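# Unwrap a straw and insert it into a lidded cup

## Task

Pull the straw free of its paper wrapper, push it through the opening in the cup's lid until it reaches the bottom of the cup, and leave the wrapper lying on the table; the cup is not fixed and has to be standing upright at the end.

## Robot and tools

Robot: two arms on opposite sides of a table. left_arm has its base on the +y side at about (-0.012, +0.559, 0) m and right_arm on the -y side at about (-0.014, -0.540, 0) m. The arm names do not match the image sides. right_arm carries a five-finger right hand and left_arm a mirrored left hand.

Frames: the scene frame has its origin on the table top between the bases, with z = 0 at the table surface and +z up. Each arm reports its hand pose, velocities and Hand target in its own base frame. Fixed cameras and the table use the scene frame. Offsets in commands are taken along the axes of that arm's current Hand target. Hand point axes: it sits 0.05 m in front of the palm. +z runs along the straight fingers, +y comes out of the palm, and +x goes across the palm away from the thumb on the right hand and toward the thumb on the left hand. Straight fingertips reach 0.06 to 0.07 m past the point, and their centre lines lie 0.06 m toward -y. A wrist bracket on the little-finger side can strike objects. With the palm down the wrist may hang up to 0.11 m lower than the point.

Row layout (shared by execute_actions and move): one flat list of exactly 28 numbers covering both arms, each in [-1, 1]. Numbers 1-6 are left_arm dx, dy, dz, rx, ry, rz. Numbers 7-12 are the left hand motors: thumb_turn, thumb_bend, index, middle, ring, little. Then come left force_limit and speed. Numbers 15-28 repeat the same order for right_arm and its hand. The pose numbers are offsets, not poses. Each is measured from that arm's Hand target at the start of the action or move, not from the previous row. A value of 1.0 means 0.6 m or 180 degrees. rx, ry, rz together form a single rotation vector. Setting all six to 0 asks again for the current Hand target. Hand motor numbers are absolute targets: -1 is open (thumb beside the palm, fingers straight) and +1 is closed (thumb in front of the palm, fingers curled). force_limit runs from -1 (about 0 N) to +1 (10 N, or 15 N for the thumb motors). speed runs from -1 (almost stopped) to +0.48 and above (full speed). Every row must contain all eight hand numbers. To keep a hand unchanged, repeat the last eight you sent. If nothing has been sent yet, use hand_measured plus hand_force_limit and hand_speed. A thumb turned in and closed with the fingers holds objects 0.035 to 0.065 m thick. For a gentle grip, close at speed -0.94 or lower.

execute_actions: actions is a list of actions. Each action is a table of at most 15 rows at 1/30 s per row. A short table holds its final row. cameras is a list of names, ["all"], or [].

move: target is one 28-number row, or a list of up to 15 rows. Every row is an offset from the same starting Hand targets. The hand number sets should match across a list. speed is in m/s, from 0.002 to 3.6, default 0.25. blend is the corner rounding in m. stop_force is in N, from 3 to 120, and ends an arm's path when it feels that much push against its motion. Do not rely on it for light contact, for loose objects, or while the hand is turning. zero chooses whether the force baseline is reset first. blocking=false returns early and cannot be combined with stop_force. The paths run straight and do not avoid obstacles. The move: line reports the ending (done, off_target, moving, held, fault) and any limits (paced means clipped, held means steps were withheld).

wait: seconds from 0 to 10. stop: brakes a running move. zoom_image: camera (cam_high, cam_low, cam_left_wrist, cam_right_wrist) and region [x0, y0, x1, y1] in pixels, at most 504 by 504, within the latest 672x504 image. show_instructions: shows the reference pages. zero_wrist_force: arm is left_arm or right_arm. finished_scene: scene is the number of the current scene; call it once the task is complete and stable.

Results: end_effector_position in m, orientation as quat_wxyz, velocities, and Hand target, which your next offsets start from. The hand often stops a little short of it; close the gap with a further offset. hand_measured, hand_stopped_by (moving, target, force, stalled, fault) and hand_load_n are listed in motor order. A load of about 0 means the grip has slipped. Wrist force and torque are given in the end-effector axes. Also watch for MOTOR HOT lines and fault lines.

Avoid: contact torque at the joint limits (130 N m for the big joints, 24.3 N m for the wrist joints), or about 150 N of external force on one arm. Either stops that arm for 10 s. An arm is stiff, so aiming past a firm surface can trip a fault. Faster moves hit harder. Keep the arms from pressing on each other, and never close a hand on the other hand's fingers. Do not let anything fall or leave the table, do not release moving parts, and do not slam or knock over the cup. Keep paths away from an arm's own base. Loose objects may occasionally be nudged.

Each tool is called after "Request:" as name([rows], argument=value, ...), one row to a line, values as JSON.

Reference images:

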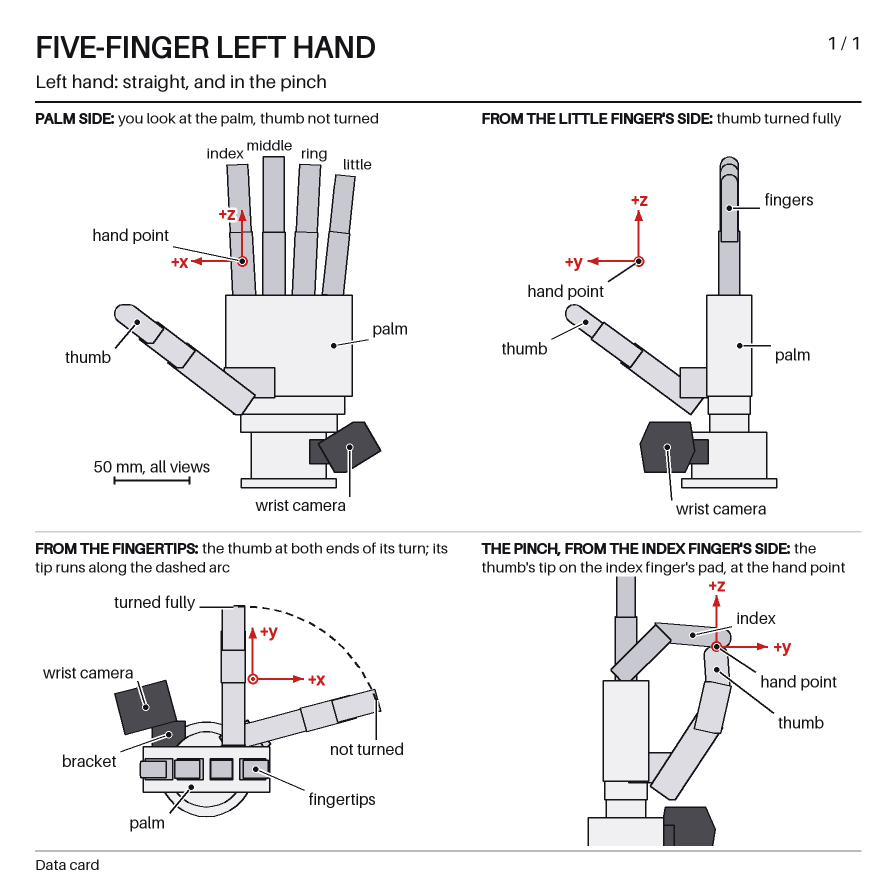

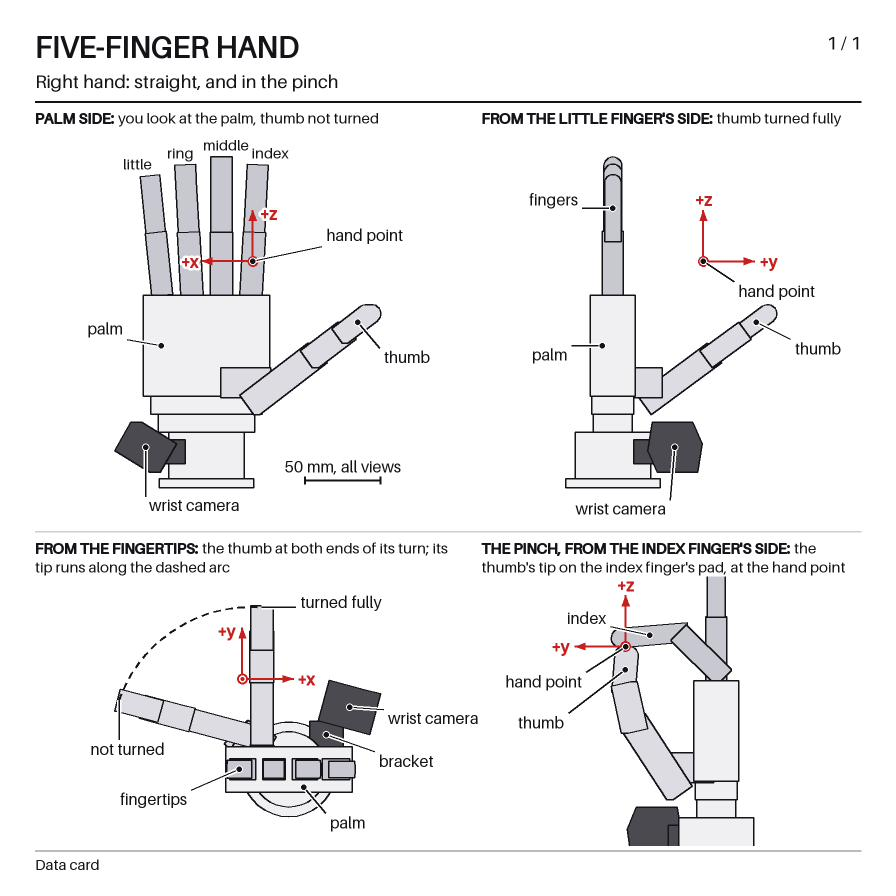

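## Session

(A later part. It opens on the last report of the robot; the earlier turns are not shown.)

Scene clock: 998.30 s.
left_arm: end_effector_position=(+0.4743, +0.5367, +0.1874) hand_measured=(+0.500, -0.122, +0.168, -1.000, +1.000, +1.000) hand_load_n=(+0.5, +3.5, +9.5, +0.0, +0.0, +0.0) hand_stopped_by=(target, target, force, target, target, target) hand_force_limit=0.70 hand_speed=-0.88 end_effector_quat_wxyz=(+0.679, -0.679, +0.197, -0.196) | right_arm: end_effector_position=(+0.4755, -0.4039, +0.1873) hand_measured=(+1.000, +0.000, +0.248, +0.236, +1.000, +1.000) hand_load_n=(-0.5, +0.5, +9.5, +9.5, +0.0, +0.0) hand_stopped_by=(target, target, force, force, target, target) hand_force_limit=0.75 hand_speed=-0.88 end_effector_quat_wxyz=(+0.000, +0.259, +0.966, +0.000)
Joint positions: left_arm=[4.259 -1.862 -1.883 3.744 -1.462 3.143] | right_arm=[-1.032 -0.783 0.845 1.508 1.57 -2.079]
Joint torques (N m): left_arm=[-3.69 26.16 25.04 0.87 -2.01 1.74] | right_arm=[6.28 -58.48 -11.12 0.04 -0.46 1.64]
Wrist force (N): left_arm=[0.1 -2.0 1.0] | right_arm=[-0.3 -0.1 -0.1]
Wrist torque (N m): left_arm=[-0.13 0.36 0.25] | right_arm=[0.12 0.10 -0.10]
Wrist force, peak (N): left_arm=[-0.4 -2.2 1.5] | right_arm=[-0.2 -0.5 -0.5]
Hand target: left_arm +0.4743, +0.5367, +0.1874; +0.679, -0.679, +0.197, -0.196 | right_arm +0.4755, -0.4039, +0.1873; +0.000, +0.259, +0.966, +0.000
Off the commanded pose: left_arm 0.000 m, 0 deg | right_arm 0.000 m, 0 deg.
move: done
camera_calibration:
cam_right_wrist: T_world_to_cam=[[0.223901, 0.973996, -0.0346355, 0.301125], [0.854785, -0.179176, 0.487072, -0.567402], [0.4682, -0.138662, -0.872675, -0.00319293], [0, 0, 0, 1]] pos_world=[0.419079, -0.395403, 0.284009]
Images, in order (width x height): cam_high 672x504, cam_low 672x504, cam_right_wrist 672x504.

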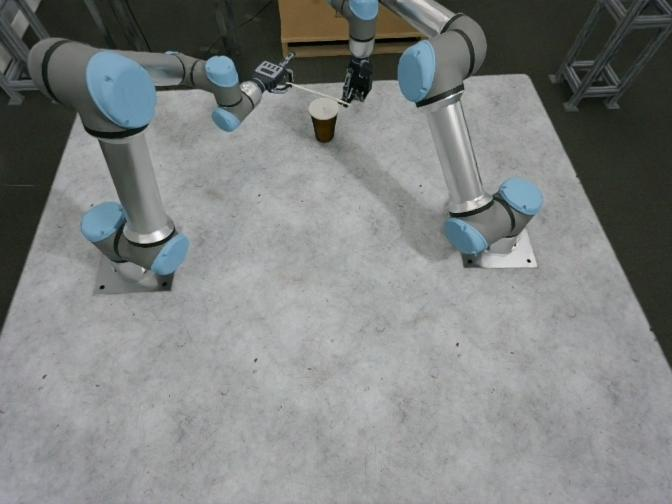

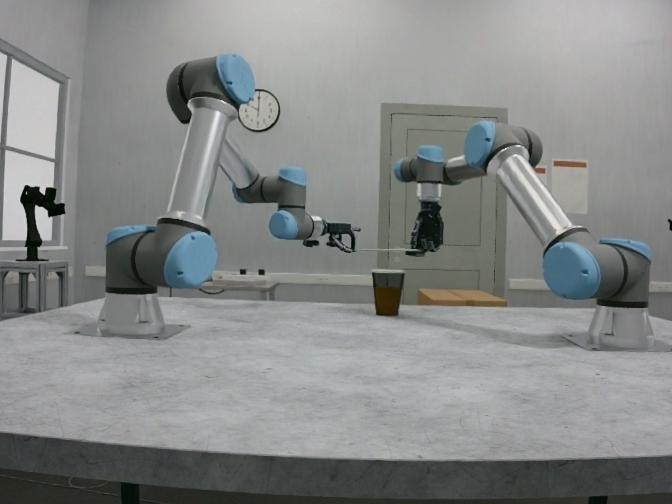

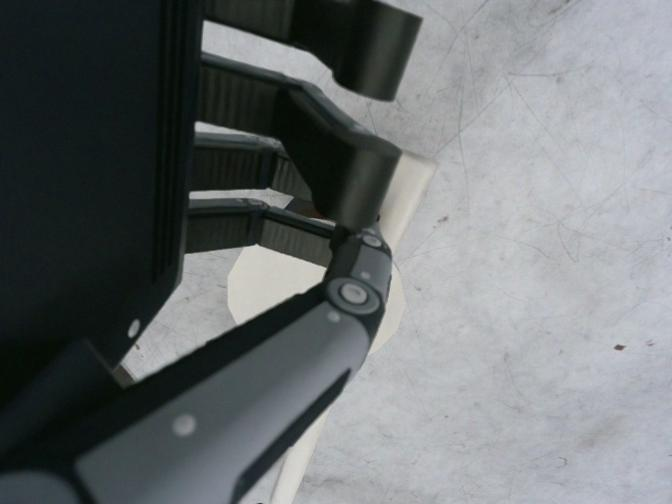

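Request:
move(target=[0,0,0,0,0,0,0.5,-0.12,0.6,-1,1,1,0.7,-0.88,0,0,0,0,0,0,1,0,-0.05,-0.05,1,1,0.75,-0.5], cameras=["cam_high","cam_low","cam_right_wrist"])

Request:
zoom_image(camera="cam_right_wrist", region=[240, 120, 480, 504])

Request:
zoom_image(camera="cam_low", region=[390, 220, 450, 265])

Scene clock: 1020.23 s.
left_arm: end_effector_position=(+0.4743, +0.5367, +0.1874) hand_measured=(+0.500, -0.122, +0.168, -1.000, +1.000, +1.000) hand_load_n=(+0.0, +4.5, +9.5, +0.0, +0.0, +0.0) hand_stopped_by=(target, target, force, target, target, target) hand_force_limit=0.70 hand_speed=-0.88 end_effector_quat_wxyz=(+0.679, -0.679, +0.197, -0.196) | right_arm: end_effector_position=(+0.4755, -0.4039, +0.1873) hand_measured=(+1.000, +0.000, -0.050, -0.050, +1.000, +1.000) hand_load_n=(+0.0, +0.0, +0.0, +0.0, -0.5, +0.0) hand_stopped_by=(target, target, target, target, target, target) hand_force_limit=0.75 hand_speed=-0.50 end_effector_quat_wxyz=(+0.000, +0.259, +0.966, +0.000)
Joint positions: left_arm=[4.259 -1.862 -1.883 3.744 -1.462 3.143] | right_arm=[-1.032 -0.783 0.845 1.508 1.57 -2.079]
Joint torques (N m): left_arm=[-2.74 26.41 24.4 0.92 -1.87 1.78] | right_arm=[6.33 -57.58 -10.98 0.15 0.44 1.63]
Wrist force (N): left_arm=[-0.2 -1.8 1.0] | right_arm=[0.0 -0.4 -0.4]
Wrist torque (N m): left_arm=[-0.15 0.35 0.27] | right_arm=[0.08 0.07 -0.10]
Wrist force, peak (N): left_arm=[-0.1 -2.4 1.4] | right_arm=[-0.4 -0.4 -0.1]
Hand target: left_arm +0.4743, +0.5367, +0.1874; +0.679, -0.679, +0.197, -0.196 | right_arm +0.4755, -0.4039, +0.1873; +0.000, +0.259, +0.966, +0.000
Off the commanded pose: left_arm 0.000 m, 0 deg | right_arm 0.000 m, 0 deg.
move: done
camera_calibration:
cam_right_wrist: T_world_to_cam=[[0.223901, 0.973996, -0.0346355, 0.301125], [0.854785, -0.179176, 0.487072, -0.567402], [0.4682, -0.138662, -0.872675, -0.00319293], [0, 0, 0, 1]] pos_world=[0.419079, -0.395403, 0.284009]
Images, in order (width x height): cam_high 672x504, cam_low 672x504, cam_right_wrist 672x504.

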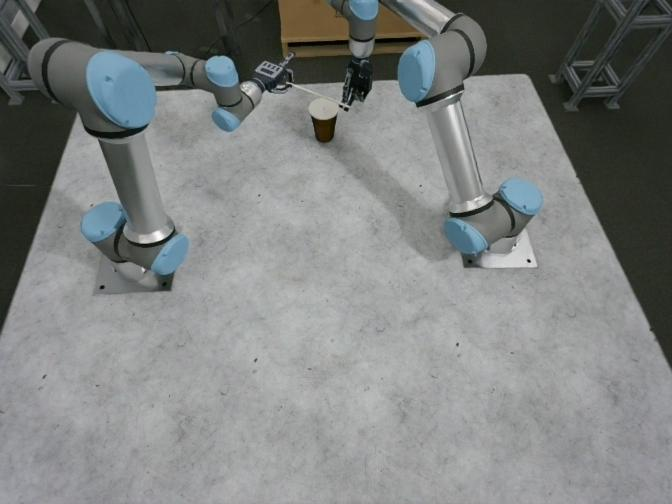

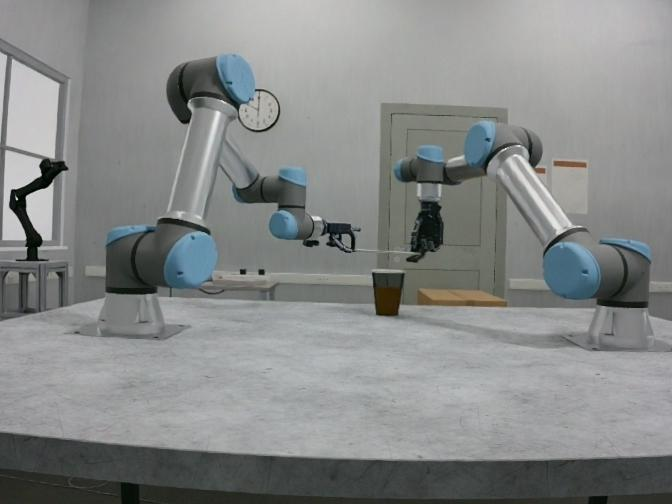

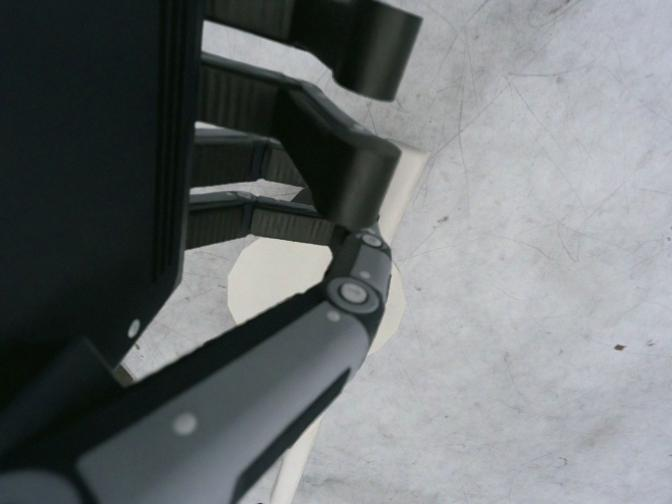

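Scaled by 1.312.

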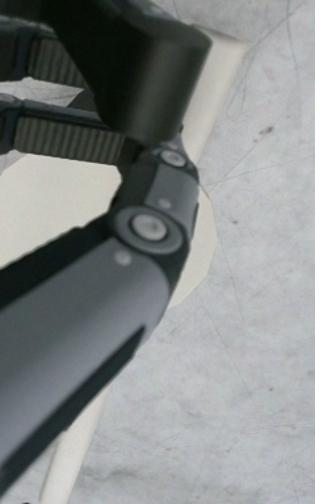

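Scaled by 8.400.

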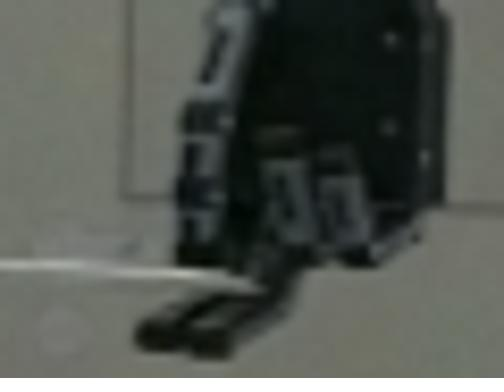

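Request:
move([
  [0,0,0,0,0,0,0.5,-0.12,0.6,-1,1,1,0.7,-0.88,0,0.0118,0,0,0,0,1,0,-0.05,-0.05,1,1,0.75,-0.5],
  [0,0,0,0,0,0,0.5,-0.12,0.6,-1,1,1,0.7,-0.88,0,0.0118,0,0,0,0,1,0,0.62,0.62,1,1,0.75,-0.9],
], speed=0.06, cameras=["cam_high","cam_low","cam_right_wrist"])

Request:
zoom_image(camera="cam_right_wrist", region=[240, 120, 480, 504])

Request:
zoom_image(camera="cam_low", region=[390, 220, 450, 265])

Scene clock: 1036.33 s.
left_arm: end_effector_position=(+0.4743, +0.5367, +0.1874) hand_measured=(+0.500, -0.122, +0.168, -1.000, +1.000, +1.000) hand_load_n=(+0.0, +5.0, +9.0, +0.0, +0.0, +0.0) hand_stopped_by=(target, target, force, target, target, target) hand_force_limit=0.70 hand_speed=-0.88 end_effector_quat_wxyz=(+0.679, -0.679, +0.197, -0.196) | right_arm: end_effector_position=(+0.4791, -0.3978, +0.1873) hand_measured=(+1.000, -0.002, +0.142, +0.162, +1.000, +1.000) hand_load_n=(+0.5, +5.0, +7.5, +9.0, +0.0, +0.0) hand_stopped_by=(target, target, force, force, target, target) hand_force_limit=0.75 hand_speed=-0.90 end_effector_quat_wxyz=(+0.000, +0.259, +0.966, +0.000)
Joint positions: left_arm=[4.259 -1.862 -1.883 3.744 -1.462 3.143] | right_arm=[-1.022 -0.789 0.857 1.503 1.57 -2.069]
Joint torques (N m): left_arm=[-2.47 26.19 24.89 1.11 -2.06 1.84] | right_arm=[-7.01 -36.32 -23.86 4.48 1.52 -0.76]
Wrist force (N): left_arm=[-0.7 -2.0 1.3] | right_arm=[0.3 -0.2 -0.2]
Wrist torque (N m): left_arm=[-0.13 0.38 0.26] | right_arm=[0.08 0.13 -0.20]
Wrist force, peak (N): left_arm=[-0.3 -2.1 1.5] | right_arm=[-0.1 -0.3 -0.7]
Hand target: left_arm +0.4743, +0.5367, +0.1874; +0.679, -0.679, +0.197, -0.196 | right_arm +0.4791, -0.3978, +0.1873; +0.000, +0.259, +0.966, +0.000
Off the commanded pose: left_arm 0.000 m, 0 deg | right_arm 0.000 m, 0 deg.
move: done
camera_calibration:
cam_right_wrist: T_world_to_cam=[[0.223901, 0.973996, -0.0346355, 0.29428], [0.854785, -0.179176, 0.487072, -0.569368], [0.4682, -0.138662, -0.872675, -0.00401875], [0, 0, 0, 1]] pos_world=[0.422679, -0.389203, 0.284009]
Images, in order (width x height): cam_high 672x504, cam_low 672x504, cam_right_wrist 672x504.

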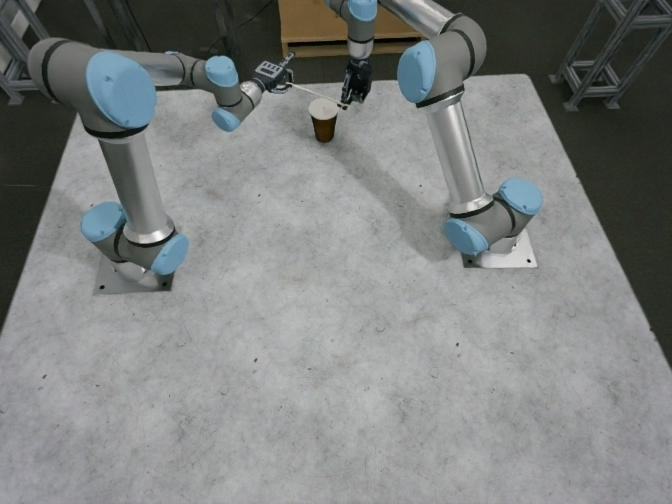

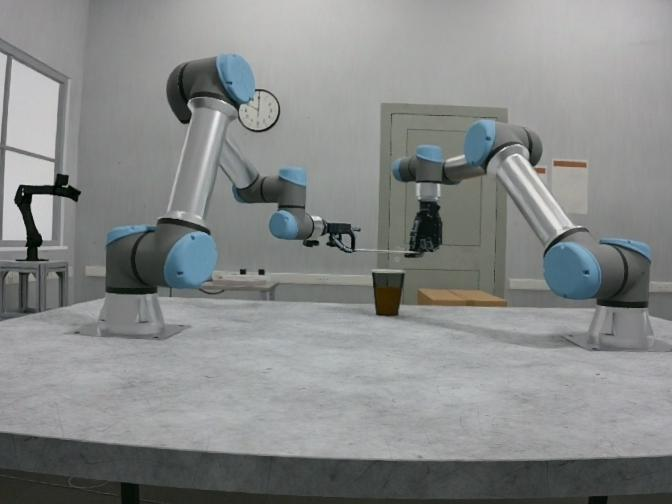

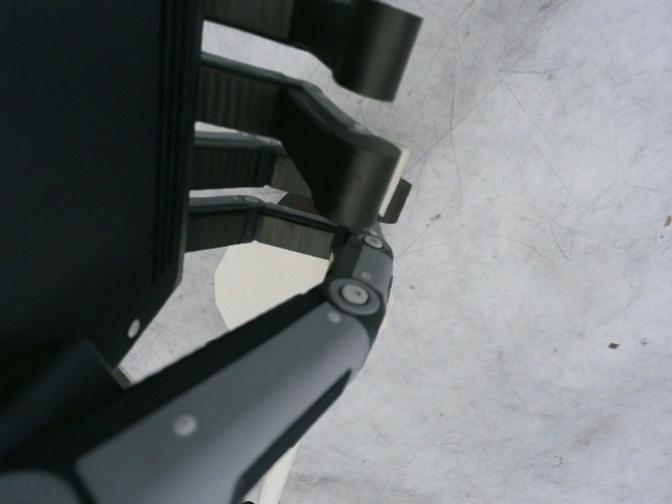

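Scaled by 1.312.

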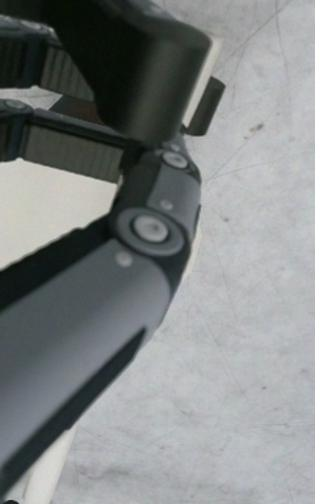

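Scaled by 8.400.

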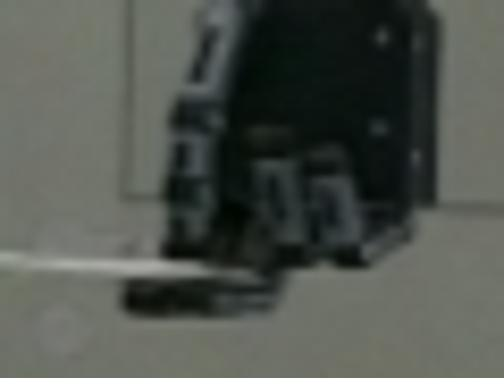

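Request:
move(target=[0,0,0,0,0,0,0.5,-0.12,0.6,-1,1,1,0.7,-0.88,0.125,-0.0036,0.0013,0,0,0,1,0,0.62,0.62,1,1,0.75,-0.9], speed=0.02, stop_force=10, cameras=["cam_high","cam_low","cam_left_wrist","cam_right_wrist"])

Request:
zoom_image(camera="cam_low", region=[320, 215, 460, 290])

Request:
zoom_image(camera="cam_high", region=[260, 50, 380, 140])

Scene clock: 1059.27 s.
left_arm: end_effector_position=(+0.4743, +0.5367, +0.1874) hand_measured=(+0.500, -0.120, +0.170, -1.000, +1.000, +1.000) hand_load_n=(+0.0, +0.0, +0.0, +0.0, +0.0, +0.0) hand_stopped_by=(target, target, force, target, target, target) hand_force_limit=0.70 hand_speed=-0.88 end_effector_quat_wxyz=(+0.679, -0.679, +0.197, -0.196) | right_arm: end_effector_position=(+0.4130, -0.3622, +0.1866) hand_measured=(+1.000, -0.002, +0.142, +0.162, +1.000, +1.000) hand_load_n=(+0.5, +5.0, +6.5, +8.5, +0.0, +0.5) hand_stopped_by=(target, target, force, force, target, target) hand_force_limit=0.75 hand_speed=-0.90 end_effector_quat_wxyz=(+0.000, +0.259, +0.966, +0.000)
Joint positions: left_arm=[4.259 -1.862 -1.883 3.744 -1.462 3.143] | right_arm=[-1.094 -0.988 1.195 1.364 1.571 -2.141]
Joint torques (N m): left_arm=[8.68 27.45 24.97 0.92 -2.06 1.74] | right_arm=[7.55 -28.91 -23.73 4.66 -1.21 1.32]
Wrist force (N): left_arm=[-0.2 -2.1 1.1] | right_arm=[0.1 -0.4 -0.5]
Wrist torque (N m): left_arm=[-0.16 0.36 0.26] | right_arm=[0.06 0.08 -0.12]
Wrist force, peak (N): left_arm=[7.8 -2.2 1.2] | right_arm=[-7.5 -0.2 -0.4]
Hand target: left_arm +0.4743, +0.5367, +0.1874; +0.679, -0.679, +0.197, -0.196 | right_arm +0.4130, -0.3622, +0.1866; +0.000, +0.259, +0.966, +0.000
Off the commanded pose: left_arm 0.000 m, 0 deg | right_arm 0.000 m, 0 deg.
move: done
camera_calibration:
cam_left_wrist: T_world_to_cam=[[0.226821, -0.105609, 0.968194, -0.231607], [0.462192, -0.86336, -0.202452, 0.28583], [0.857281, 0.493412, -0.147016, -0.528545], [0, 0, 0, 1]] pos_world=[0.373536, 0.483105, 0.204403]
cam_right_wrist: T_world_to_cam=[[0.223901, 0.973996, -0.0346355, 0.274382], [0.854785, -0.179176, 0.487072, -0.506147], [0.4682, -0.138662, -0.872675, 0.0312548], [0, 0, 0, 1]] pos_world=[0.356579, -0.353603, 0.283309]

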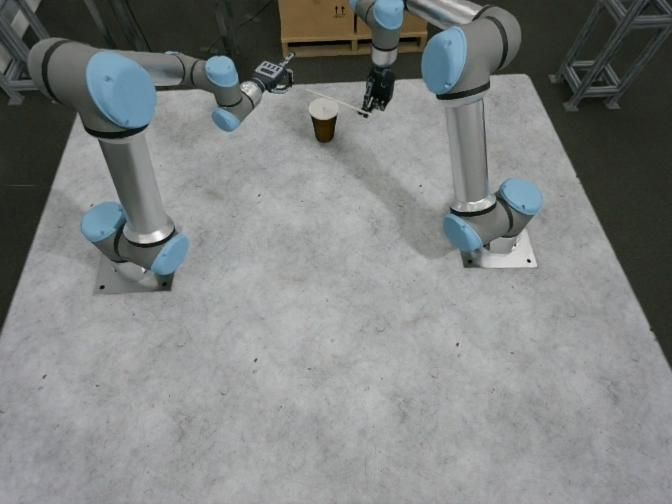

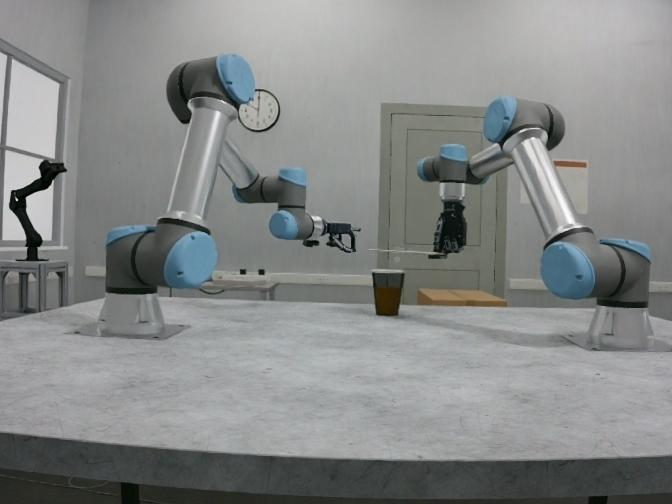

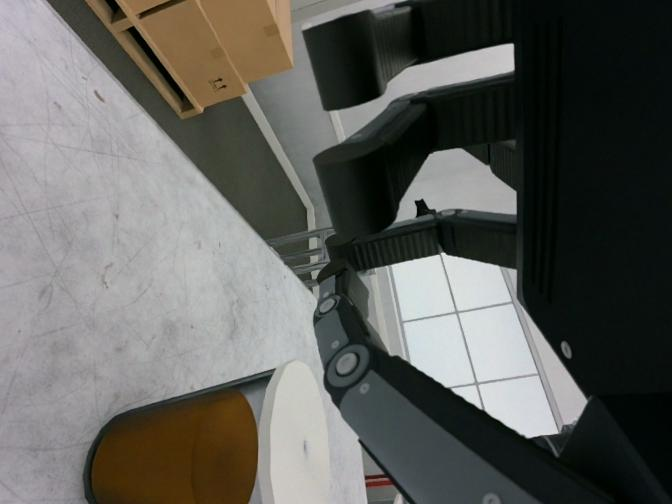

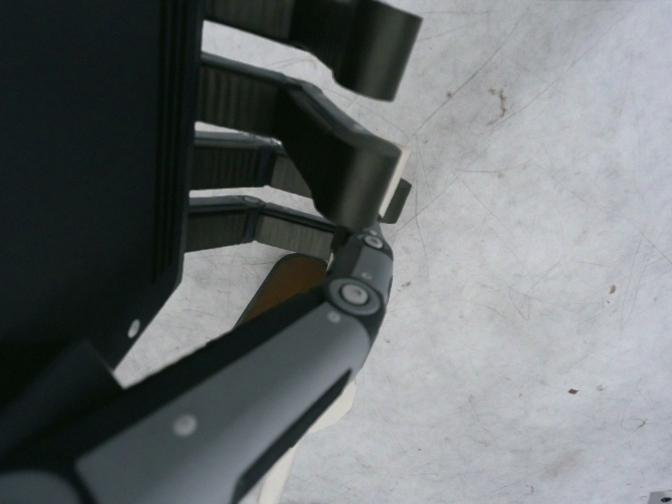

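Scaled by 3.600.

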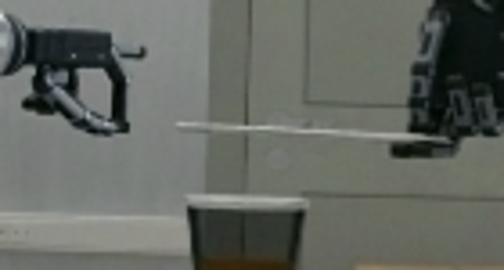

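Scaled by 4.200.

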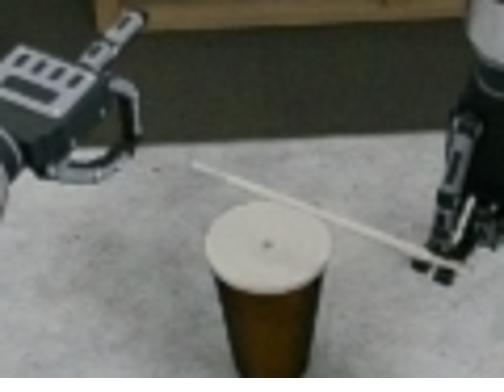

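Request:
zoom_image(camera="cam_high", region=[300, 80, 350, 118])

Request:
zoom_image(camera="cam_low", region=[360, 230, 420, 275])

Scaled by 10.080.

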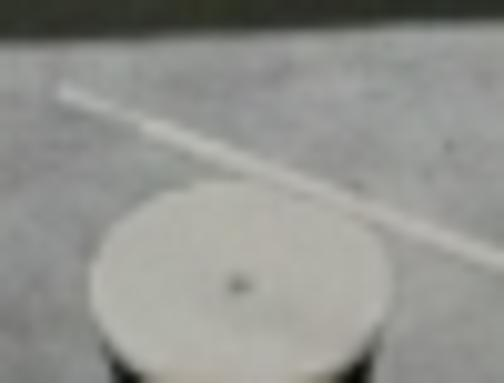

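Scaled by 8.400.

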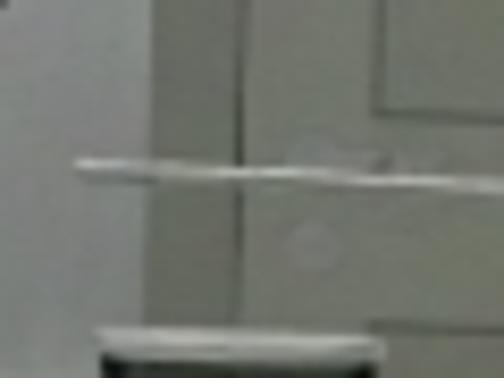

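Request:
move([
  [0,0,0,0,0,0,0.5,-0.35,-0.05,-1,1,1,0.7,-0.4,0,0,0,0,0,0,1,0,0.62,0.62,1,1,0.75,-0.9],
  [0,0,0.0243,0,0,0,0.5,-0.35,-0.05,-1,1,1,0.7,-0.4,0,0,0,0,0,0,1,0,0.62,0.62,1,1,0.75,-0.9],
  [0.1038,0,0.0243,0,0,0,0.5,-0.35,-0.05,-1,1,1,0.7,-0.4,0,0,0,0,0,0,1,0,0.62,0.62,1,1,0.75,-0.9],
], speed=0.07, cameras=["cam_high","cam_low","cam_left_wrist"])

Request:
zoom_image(camera="cam_left_wrist", region=[270, 180, 420, 330])

Request:
zoom_image(camera="cam_low", region=[340, 220, 420, 280])

Request:
zoom_image(camera="cam_high", region=[280, 70, 340, 115])

Scene clock: 1120.63 s.
left_arm: end_effector_position=(+0.5348, +0.5158, +0.1873) hand_measured=(+0.500, -0.350, -0.050, -1.000, +1.000, +1.000) hand_load_n=(+0.0, +0.0, -0.5, +0.0, +0.0, +0.0) hand_stopped_by=(target, target, target, target, target, target) hand_force_limit=0.70 hand_speed=-0.40 end_effector_quat_wxyz=(+0.679, -0.679, +0.197, -0.196) | right_arm: end_effector_position=(+0.4130, -0.3622, +0.1866) hand_measured=(+1.000, -0.002, +0.142, +0.162, +1.000, +1.000) hand_load_n=(+0.5, +5.0, +6.5, +8.5, +0.0, +0.0) hand_stopped_by=(target, target, force, force, target, target) hand_force_limit=0.75 hand_speed=-0.90 end_effector_quat_wxyz=(+0.000, +0.259, +0.966, +0.000)
Joint positions: left_arm=[4.122 -1.923 -1.796 3.718 -1.599 3.142] | right_arm=[-1.094 -0.988 1.195 1.364 1.571 -2.141]
Joint torques (N m): left_arm=[8.99 35.93 6.92 1.59 2.59 -1.33] | right_arm=[7.18 -28.78 -24.23 4.74 -1.14 1.44]
Wrist force (N): left_arm=[0.3 -1.8 1.3] | right_arm=[0.0 -0.2 -0.6]
Wrist torque (N m): left_arm=[-0.16 0.24 0.30] | right_arm=[0.09 0.09 -0.12]
Wrist force, peak (N): left_arm=[0.8 -2.2 1.4] | right_arm=[0.0 -0.3 -0.7]
Hand target: left_arm +0.5348, +0.5158, +0.1873; +0.679, -0.679, +0.197, -0.196 | right_arm +0.4130, -0.3622, +0.1866; +0.000, +0.259, +0.966, +0.000
Off the commanded pose: left_arm 0.000 m, 0 deg | right_arm 0.000 m, 0 deg.
move: done
camera_calibration:
cam_left_wrist: T_world_to_cam=[[0.226903, -0.105561, 0.96818, -0.247485], [0.462175, -0.86337, -0.202449, 0.239901], [0.857268, 0.493405, -0.147114, -0.570133], [0, 0, 0, 1]] pos_world=[0.434036, 0.462305, 0.204303]
Images, in order (width x height): cam_high 672x504, cam_low 672x504, cam_left_wrist 672x504.

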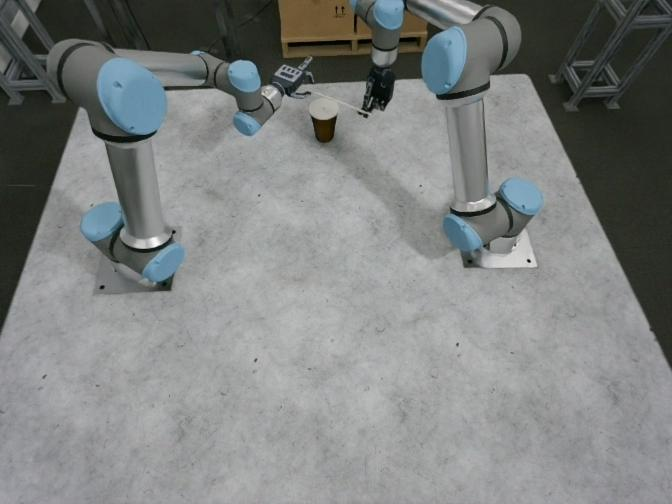

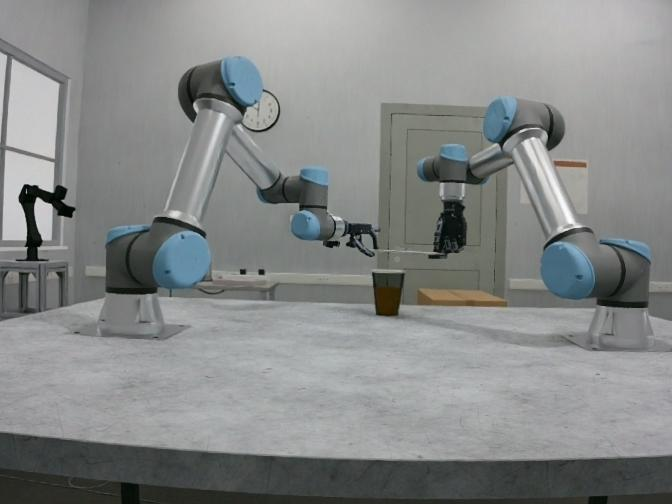

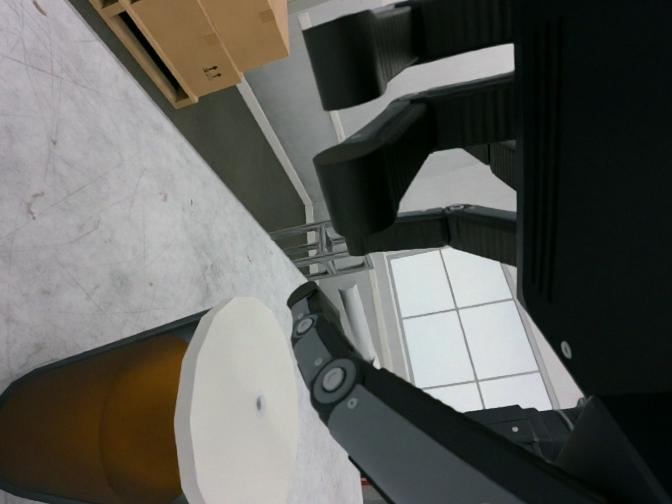

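Scaled by 3.360.

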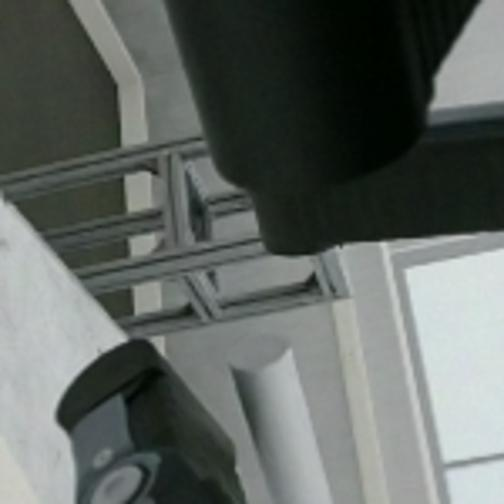

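Scaled by 6.300.

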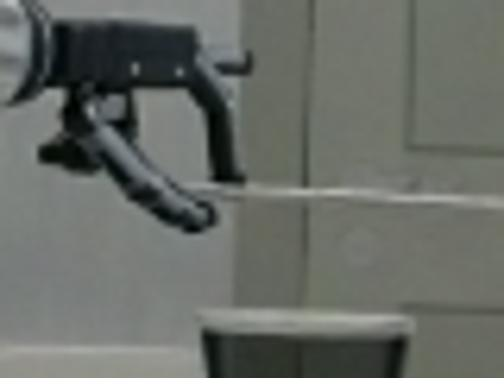

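Scaled by 8.400.

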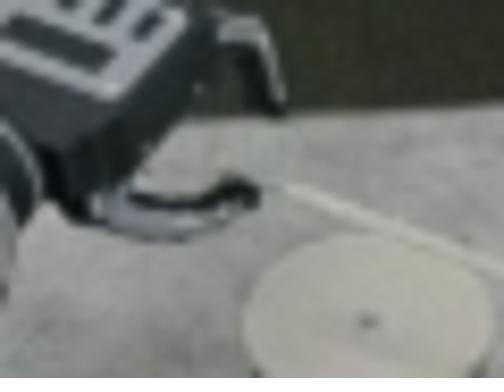

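Request:
zoom_image(camera="cam_left_wrist", region=[320, 260, 400, 380])

Scaled by 4.200.

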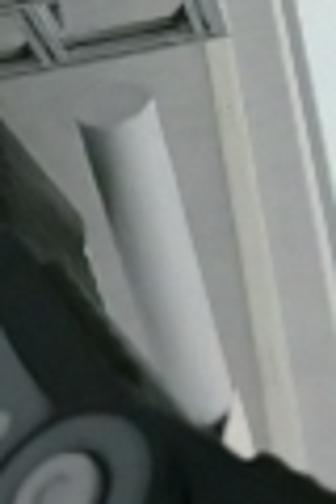

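Request:
zoom_image(camera="cam_high", region=[295, 78, 325, 100])

Request:
zoom_image(camera="cam_low", region=[355, 235, 395, 265])

Scaled by 16.800.

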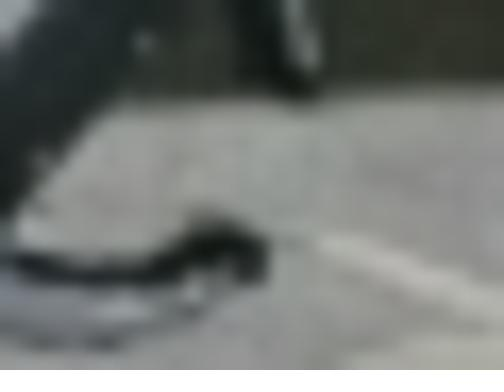

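Scaled by 12.600.

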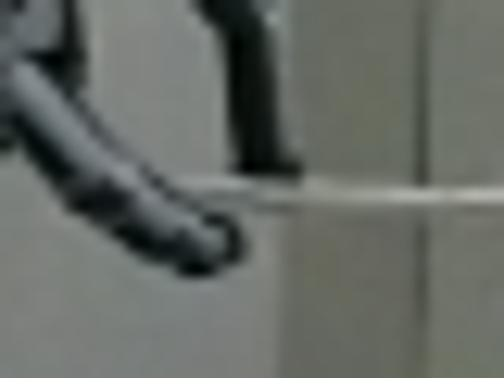

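Request:
move(target=[0,0,-0.02,0,0,0,0.5,-0.35,-0.05,-1,1,1,0.7,-0.4,0,0,0,0,0,0,1,0,0.62,0.62,1,1,0.75,-0.9], speed=0.06, cameras=["cam_high","cam_low","cam_left_wrist"])

Request:
zoom_image(camera="cam_left_wrist", region=[310, 220, 400, 340])

Request:
zoom_image(camera="cam_high", region=[295, 78, 325, 100])

Request:
zoom_image(camera="cam_low", region=[355, 235, 395, 265])

Scene clock: 1201.83 s.
left_arm: end_effector_position=(+0.5283, +0.5056, +0.1873) hand_measured=(+0.500, -0.350, -0.050, -1.000, +1.000, +1.000) hand_load_n=(+0.0, +0.0, +0.0, +0.0, +0.0, +0.0) hand_stopped_by=(target, target, target, target, target, target) hand_force_limit=0.70 hand_speed=-0.40 end_effector_quat_wxyz=(+0.679, -0.679, +0.197, -0.196) end_effector_velocity=(+0.001, +0.002, +0.002) end_effector_angular_velocity=(+0.003, -0.001, +0.001) | right_arm: end_effector_position=(+0.4130, -0.3622, +0.1866) hand_measured=(+1.000, -0.002, +0.142, +0.162, +1.000, +1.000) hand_load_n=(+0.5, +5.5, +6.5, +9.0, +0.0, +0.0) hand_stopped_by=(target, target, force, force, target, target) hand_force_limit=0.75 hand_speed=-0.90 end_effector_quat_wxyz=(+0.000, +0.259, +0.966, +0.000)
Joint positions: left_arm=[4.121 -1.899 -1.831 3.729 -1.599 3.142] | right_arm=[-1.094 -0.988 1.195 1.364 1.571 -2.141]
Joint velocities: left_arm=[0 -0.002 0.006 -0.001 -0.001 0] | right_arm=[within noise]
Joint torques (N m): left_arm=[-6.96 24.54 28.03 0.99 -2.6 1.73] | right_arm=[6.71 -29.94 -24.96 4.69 -1.31 1.51]
Wrist force (N): left_arm=[0.2 -1.9 1.5] | right_arm=[0.1 -0.3 -0.5]
Wrist torque (N m): left_arm=[-0.17 0.27 0.29] | right_arm=[0.07 0.08 -0.11]
Wrist force, peak (N): left_arm=[0.2 -2.0 1.9] | right_arm=[0.1 -0.6 -0.6]
Hand target: left_arm +0.5284, +0.5056, +0.1873; +0.679, -0.679, +0.197, -0.196 | right_arm +0.4130, -0.3622, +0.1866; +0.000, +0.259, +0.966, +0.000
Off the commanded pose: left_arm 0.000 m, 0 deg | right_arm 0.000 m, 0 deg.
move: done
camera_calibration:
cam_left_wrist: T_world_to_cam=[[0.226821, -0.105609, 0.968194, -0.247043], [0.462192, -0.86336, -0.202452, 0.234001], [0.857281, 0.493412, -0.147016, -0.559507], [0, 0, 0, 1]] pos_world=[0.427536, 0.452005, 0.204303]
Images, in order (width x height): cam_high 672x504, cam_low 672x504, cam_left_wrist 672x504.

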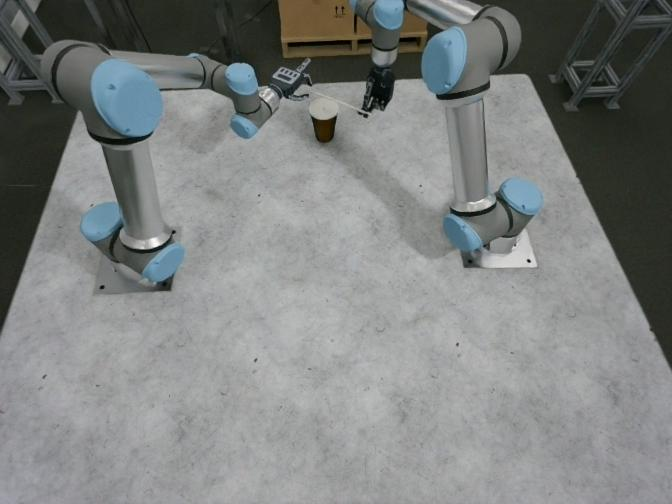

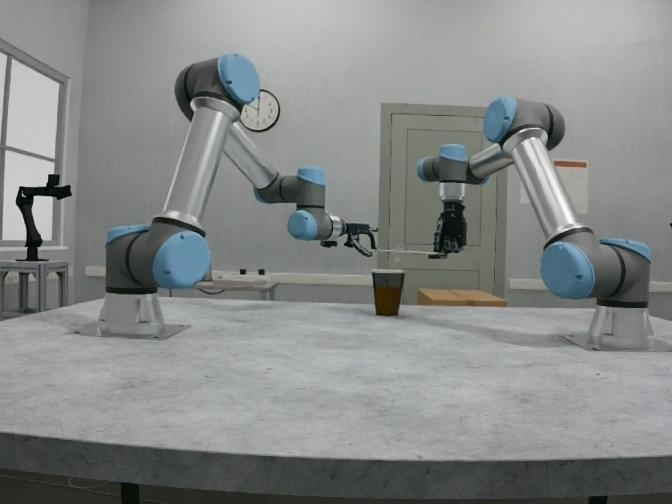

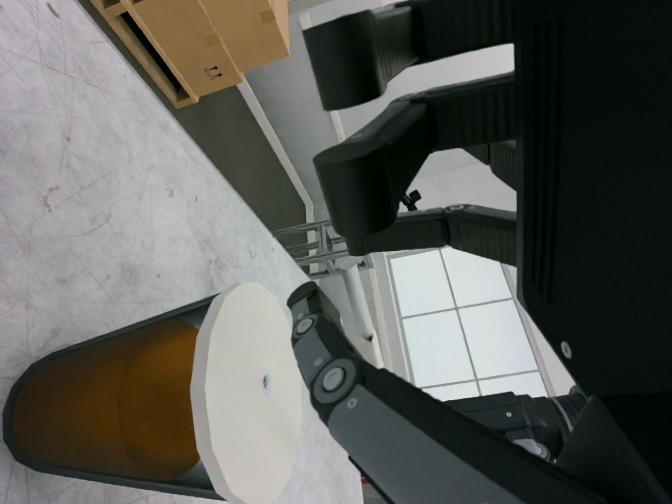

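Scaled by 4.200.

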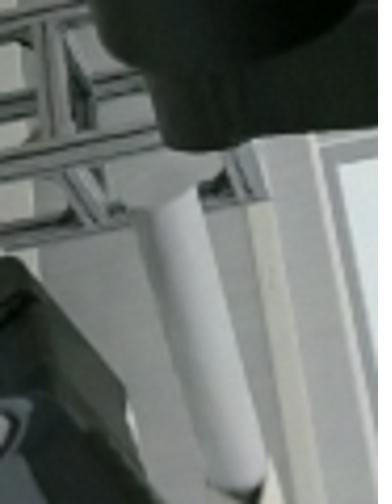

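Scaled by 16.800.

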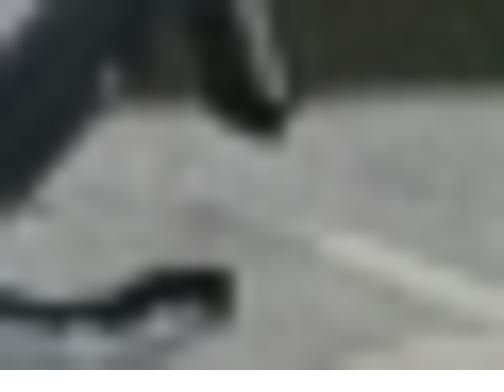

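Scaled by 12.600.

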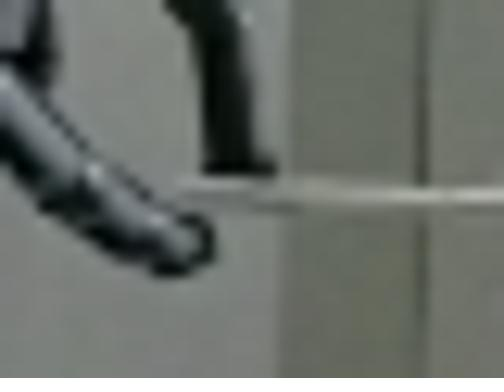

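Request:
move([
  [0.015,-0.0033,-0.015,0,0,0,0.5,-0.35,-0.05,-1,1,1,0.7,-0.4,0,0,0,0,0,0,1,0,0.62,0.62,1,1,0.75,-0.9],
  [0.015,-0.0033,-0.015,0,0,0,0.5,-0.12,-0.05,-1,1,1,0.7,-0.5,0,0,0,0,0,0,1,0,0.62,0.62,1,1,0.75,-0.9],
], speed=0.06, cameras=["cam_high","cam_low","cam_left_wrist"])

Request:
zoom_image(camera="cam_left_wrist", region=[310, 200, 400, 320])

Request:
zoom_image(camera="cam_high", region=[295, 78, 325, 100])

Request:
zoom_image(camera="cam_low", region=[355, 235, 395, 265])

Scene clock: 1242.33 s.
left_arm: end_effector_position=(+0.5312, +0.4932, +0.1893) hand_measured=(+0.500, -0.120, -0.050, -1.000, +1.000, +1.000) hand_load_n=(+0.0, +0.0, +0.0, +0.0, +0.0, +0.0) hand_stopped_by=(target, target, target, target, target, target) hand_force_limit=0.70 hand_speed=-0.50 end_effector_quat_wxyz=(+0.679, -0.679, +0.197, -0.196) | right_arm: end_effector_position=(+0.4130, -0.3622, +0.1866) hand_measured=(+1.000, -0.002, +0.142, +0.162, +1.000, +1.000) hand_load_n=(+0.5, +5.0, +6.5, +9.0, +0.0, +0.0) hand_stopped_by=(target, target, force, force, target, target) hand_force_limit=0.75 hand_speed=-0.90 end_effector_quat_wxyz=(+0.000, +0.259, +0.966, +0.000)
Joint positions: left_arm=[4.101 -1.884 -1.845 3.729 -1.62 3.142] | right_arm=[-1.094 -0.988 1.195 1.364 1.571 -2.141]
Joint torques (N m): left_arm=[7.39 23.11 28.33 0.23 2.49 -0.17] | right_arm=[6.87 -28.79 -23.83 4.69 -1.29 1.38]
Wrist force (N): left_arm=[0.1 -1.8 1.5] | right_arm=[0.0 -0.4 -0.6]
Wrist torque (N m): left_arm=[-0.18 0.28 0.27] | right_arm=[0.07 0.10 -0.13]
Wrist force, peak (N): left_arm=[0.0 -2.1 1.7] | right_arm=[0.0 -0.4 -0.7]
Hand target: left_arm +0.5312, +0.4932, +0.1893; +0.679, -0.679, +0.197, -0.196 | right_arm +0.4130, -0.3622, +0.1866; +0.000, +0.259, +0.966, +0.000
Off the commanded pose: left_arm 0.000 m, 0 deg | right_arm 0.000 m, 0 deg.
move: done
camera_calibration:
cam_left_wrist: T_world_to_cam=[[0.226821, -0.105609, 0.968194, -0.250936], [0.462192, -0.86336, -0.202452, 0.222446], [0.857281, 0.493412, -0.147016, -0.555631], [0, 0, 0, 1]] pos_world=[0.430436, 0.439705, 0.206303]
Images, in order (width x height): cam_high 672x504, cam_low 672x504, cam_left_wrist 672x504.

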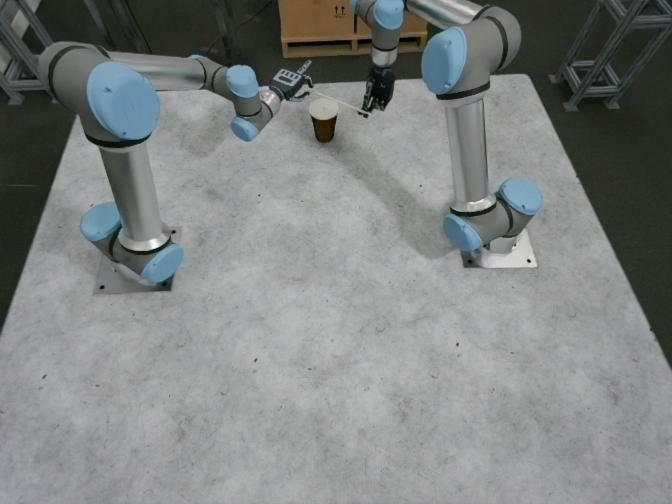

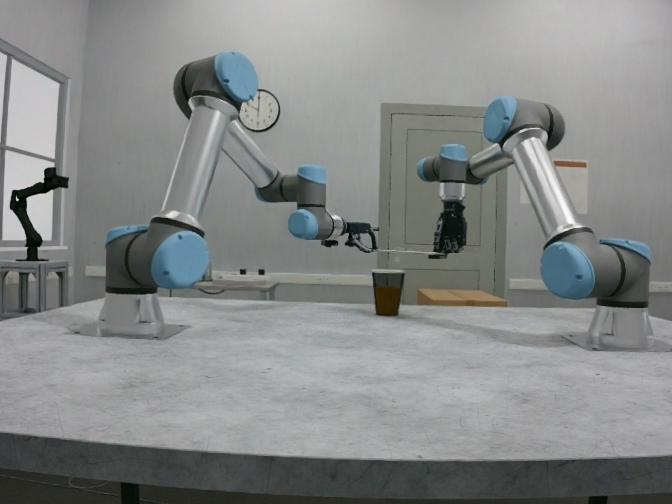

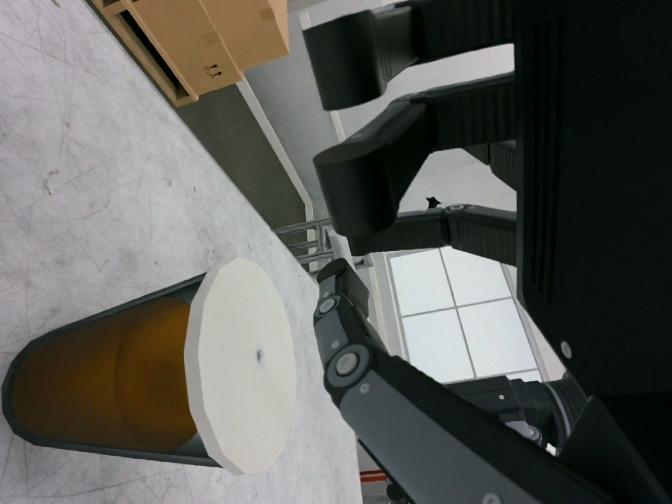

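Scaled by 4.200.

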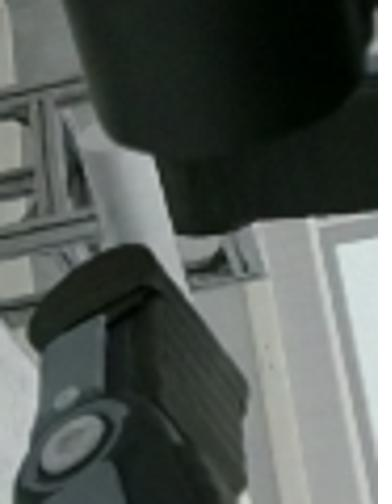

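Scaled by 16.800.

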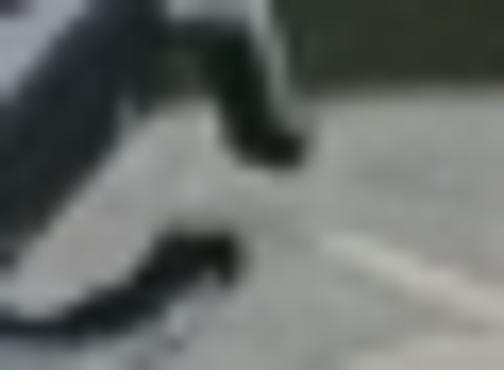

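Scaled by 12.600.

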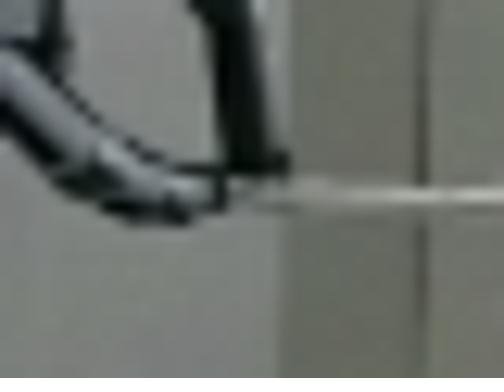

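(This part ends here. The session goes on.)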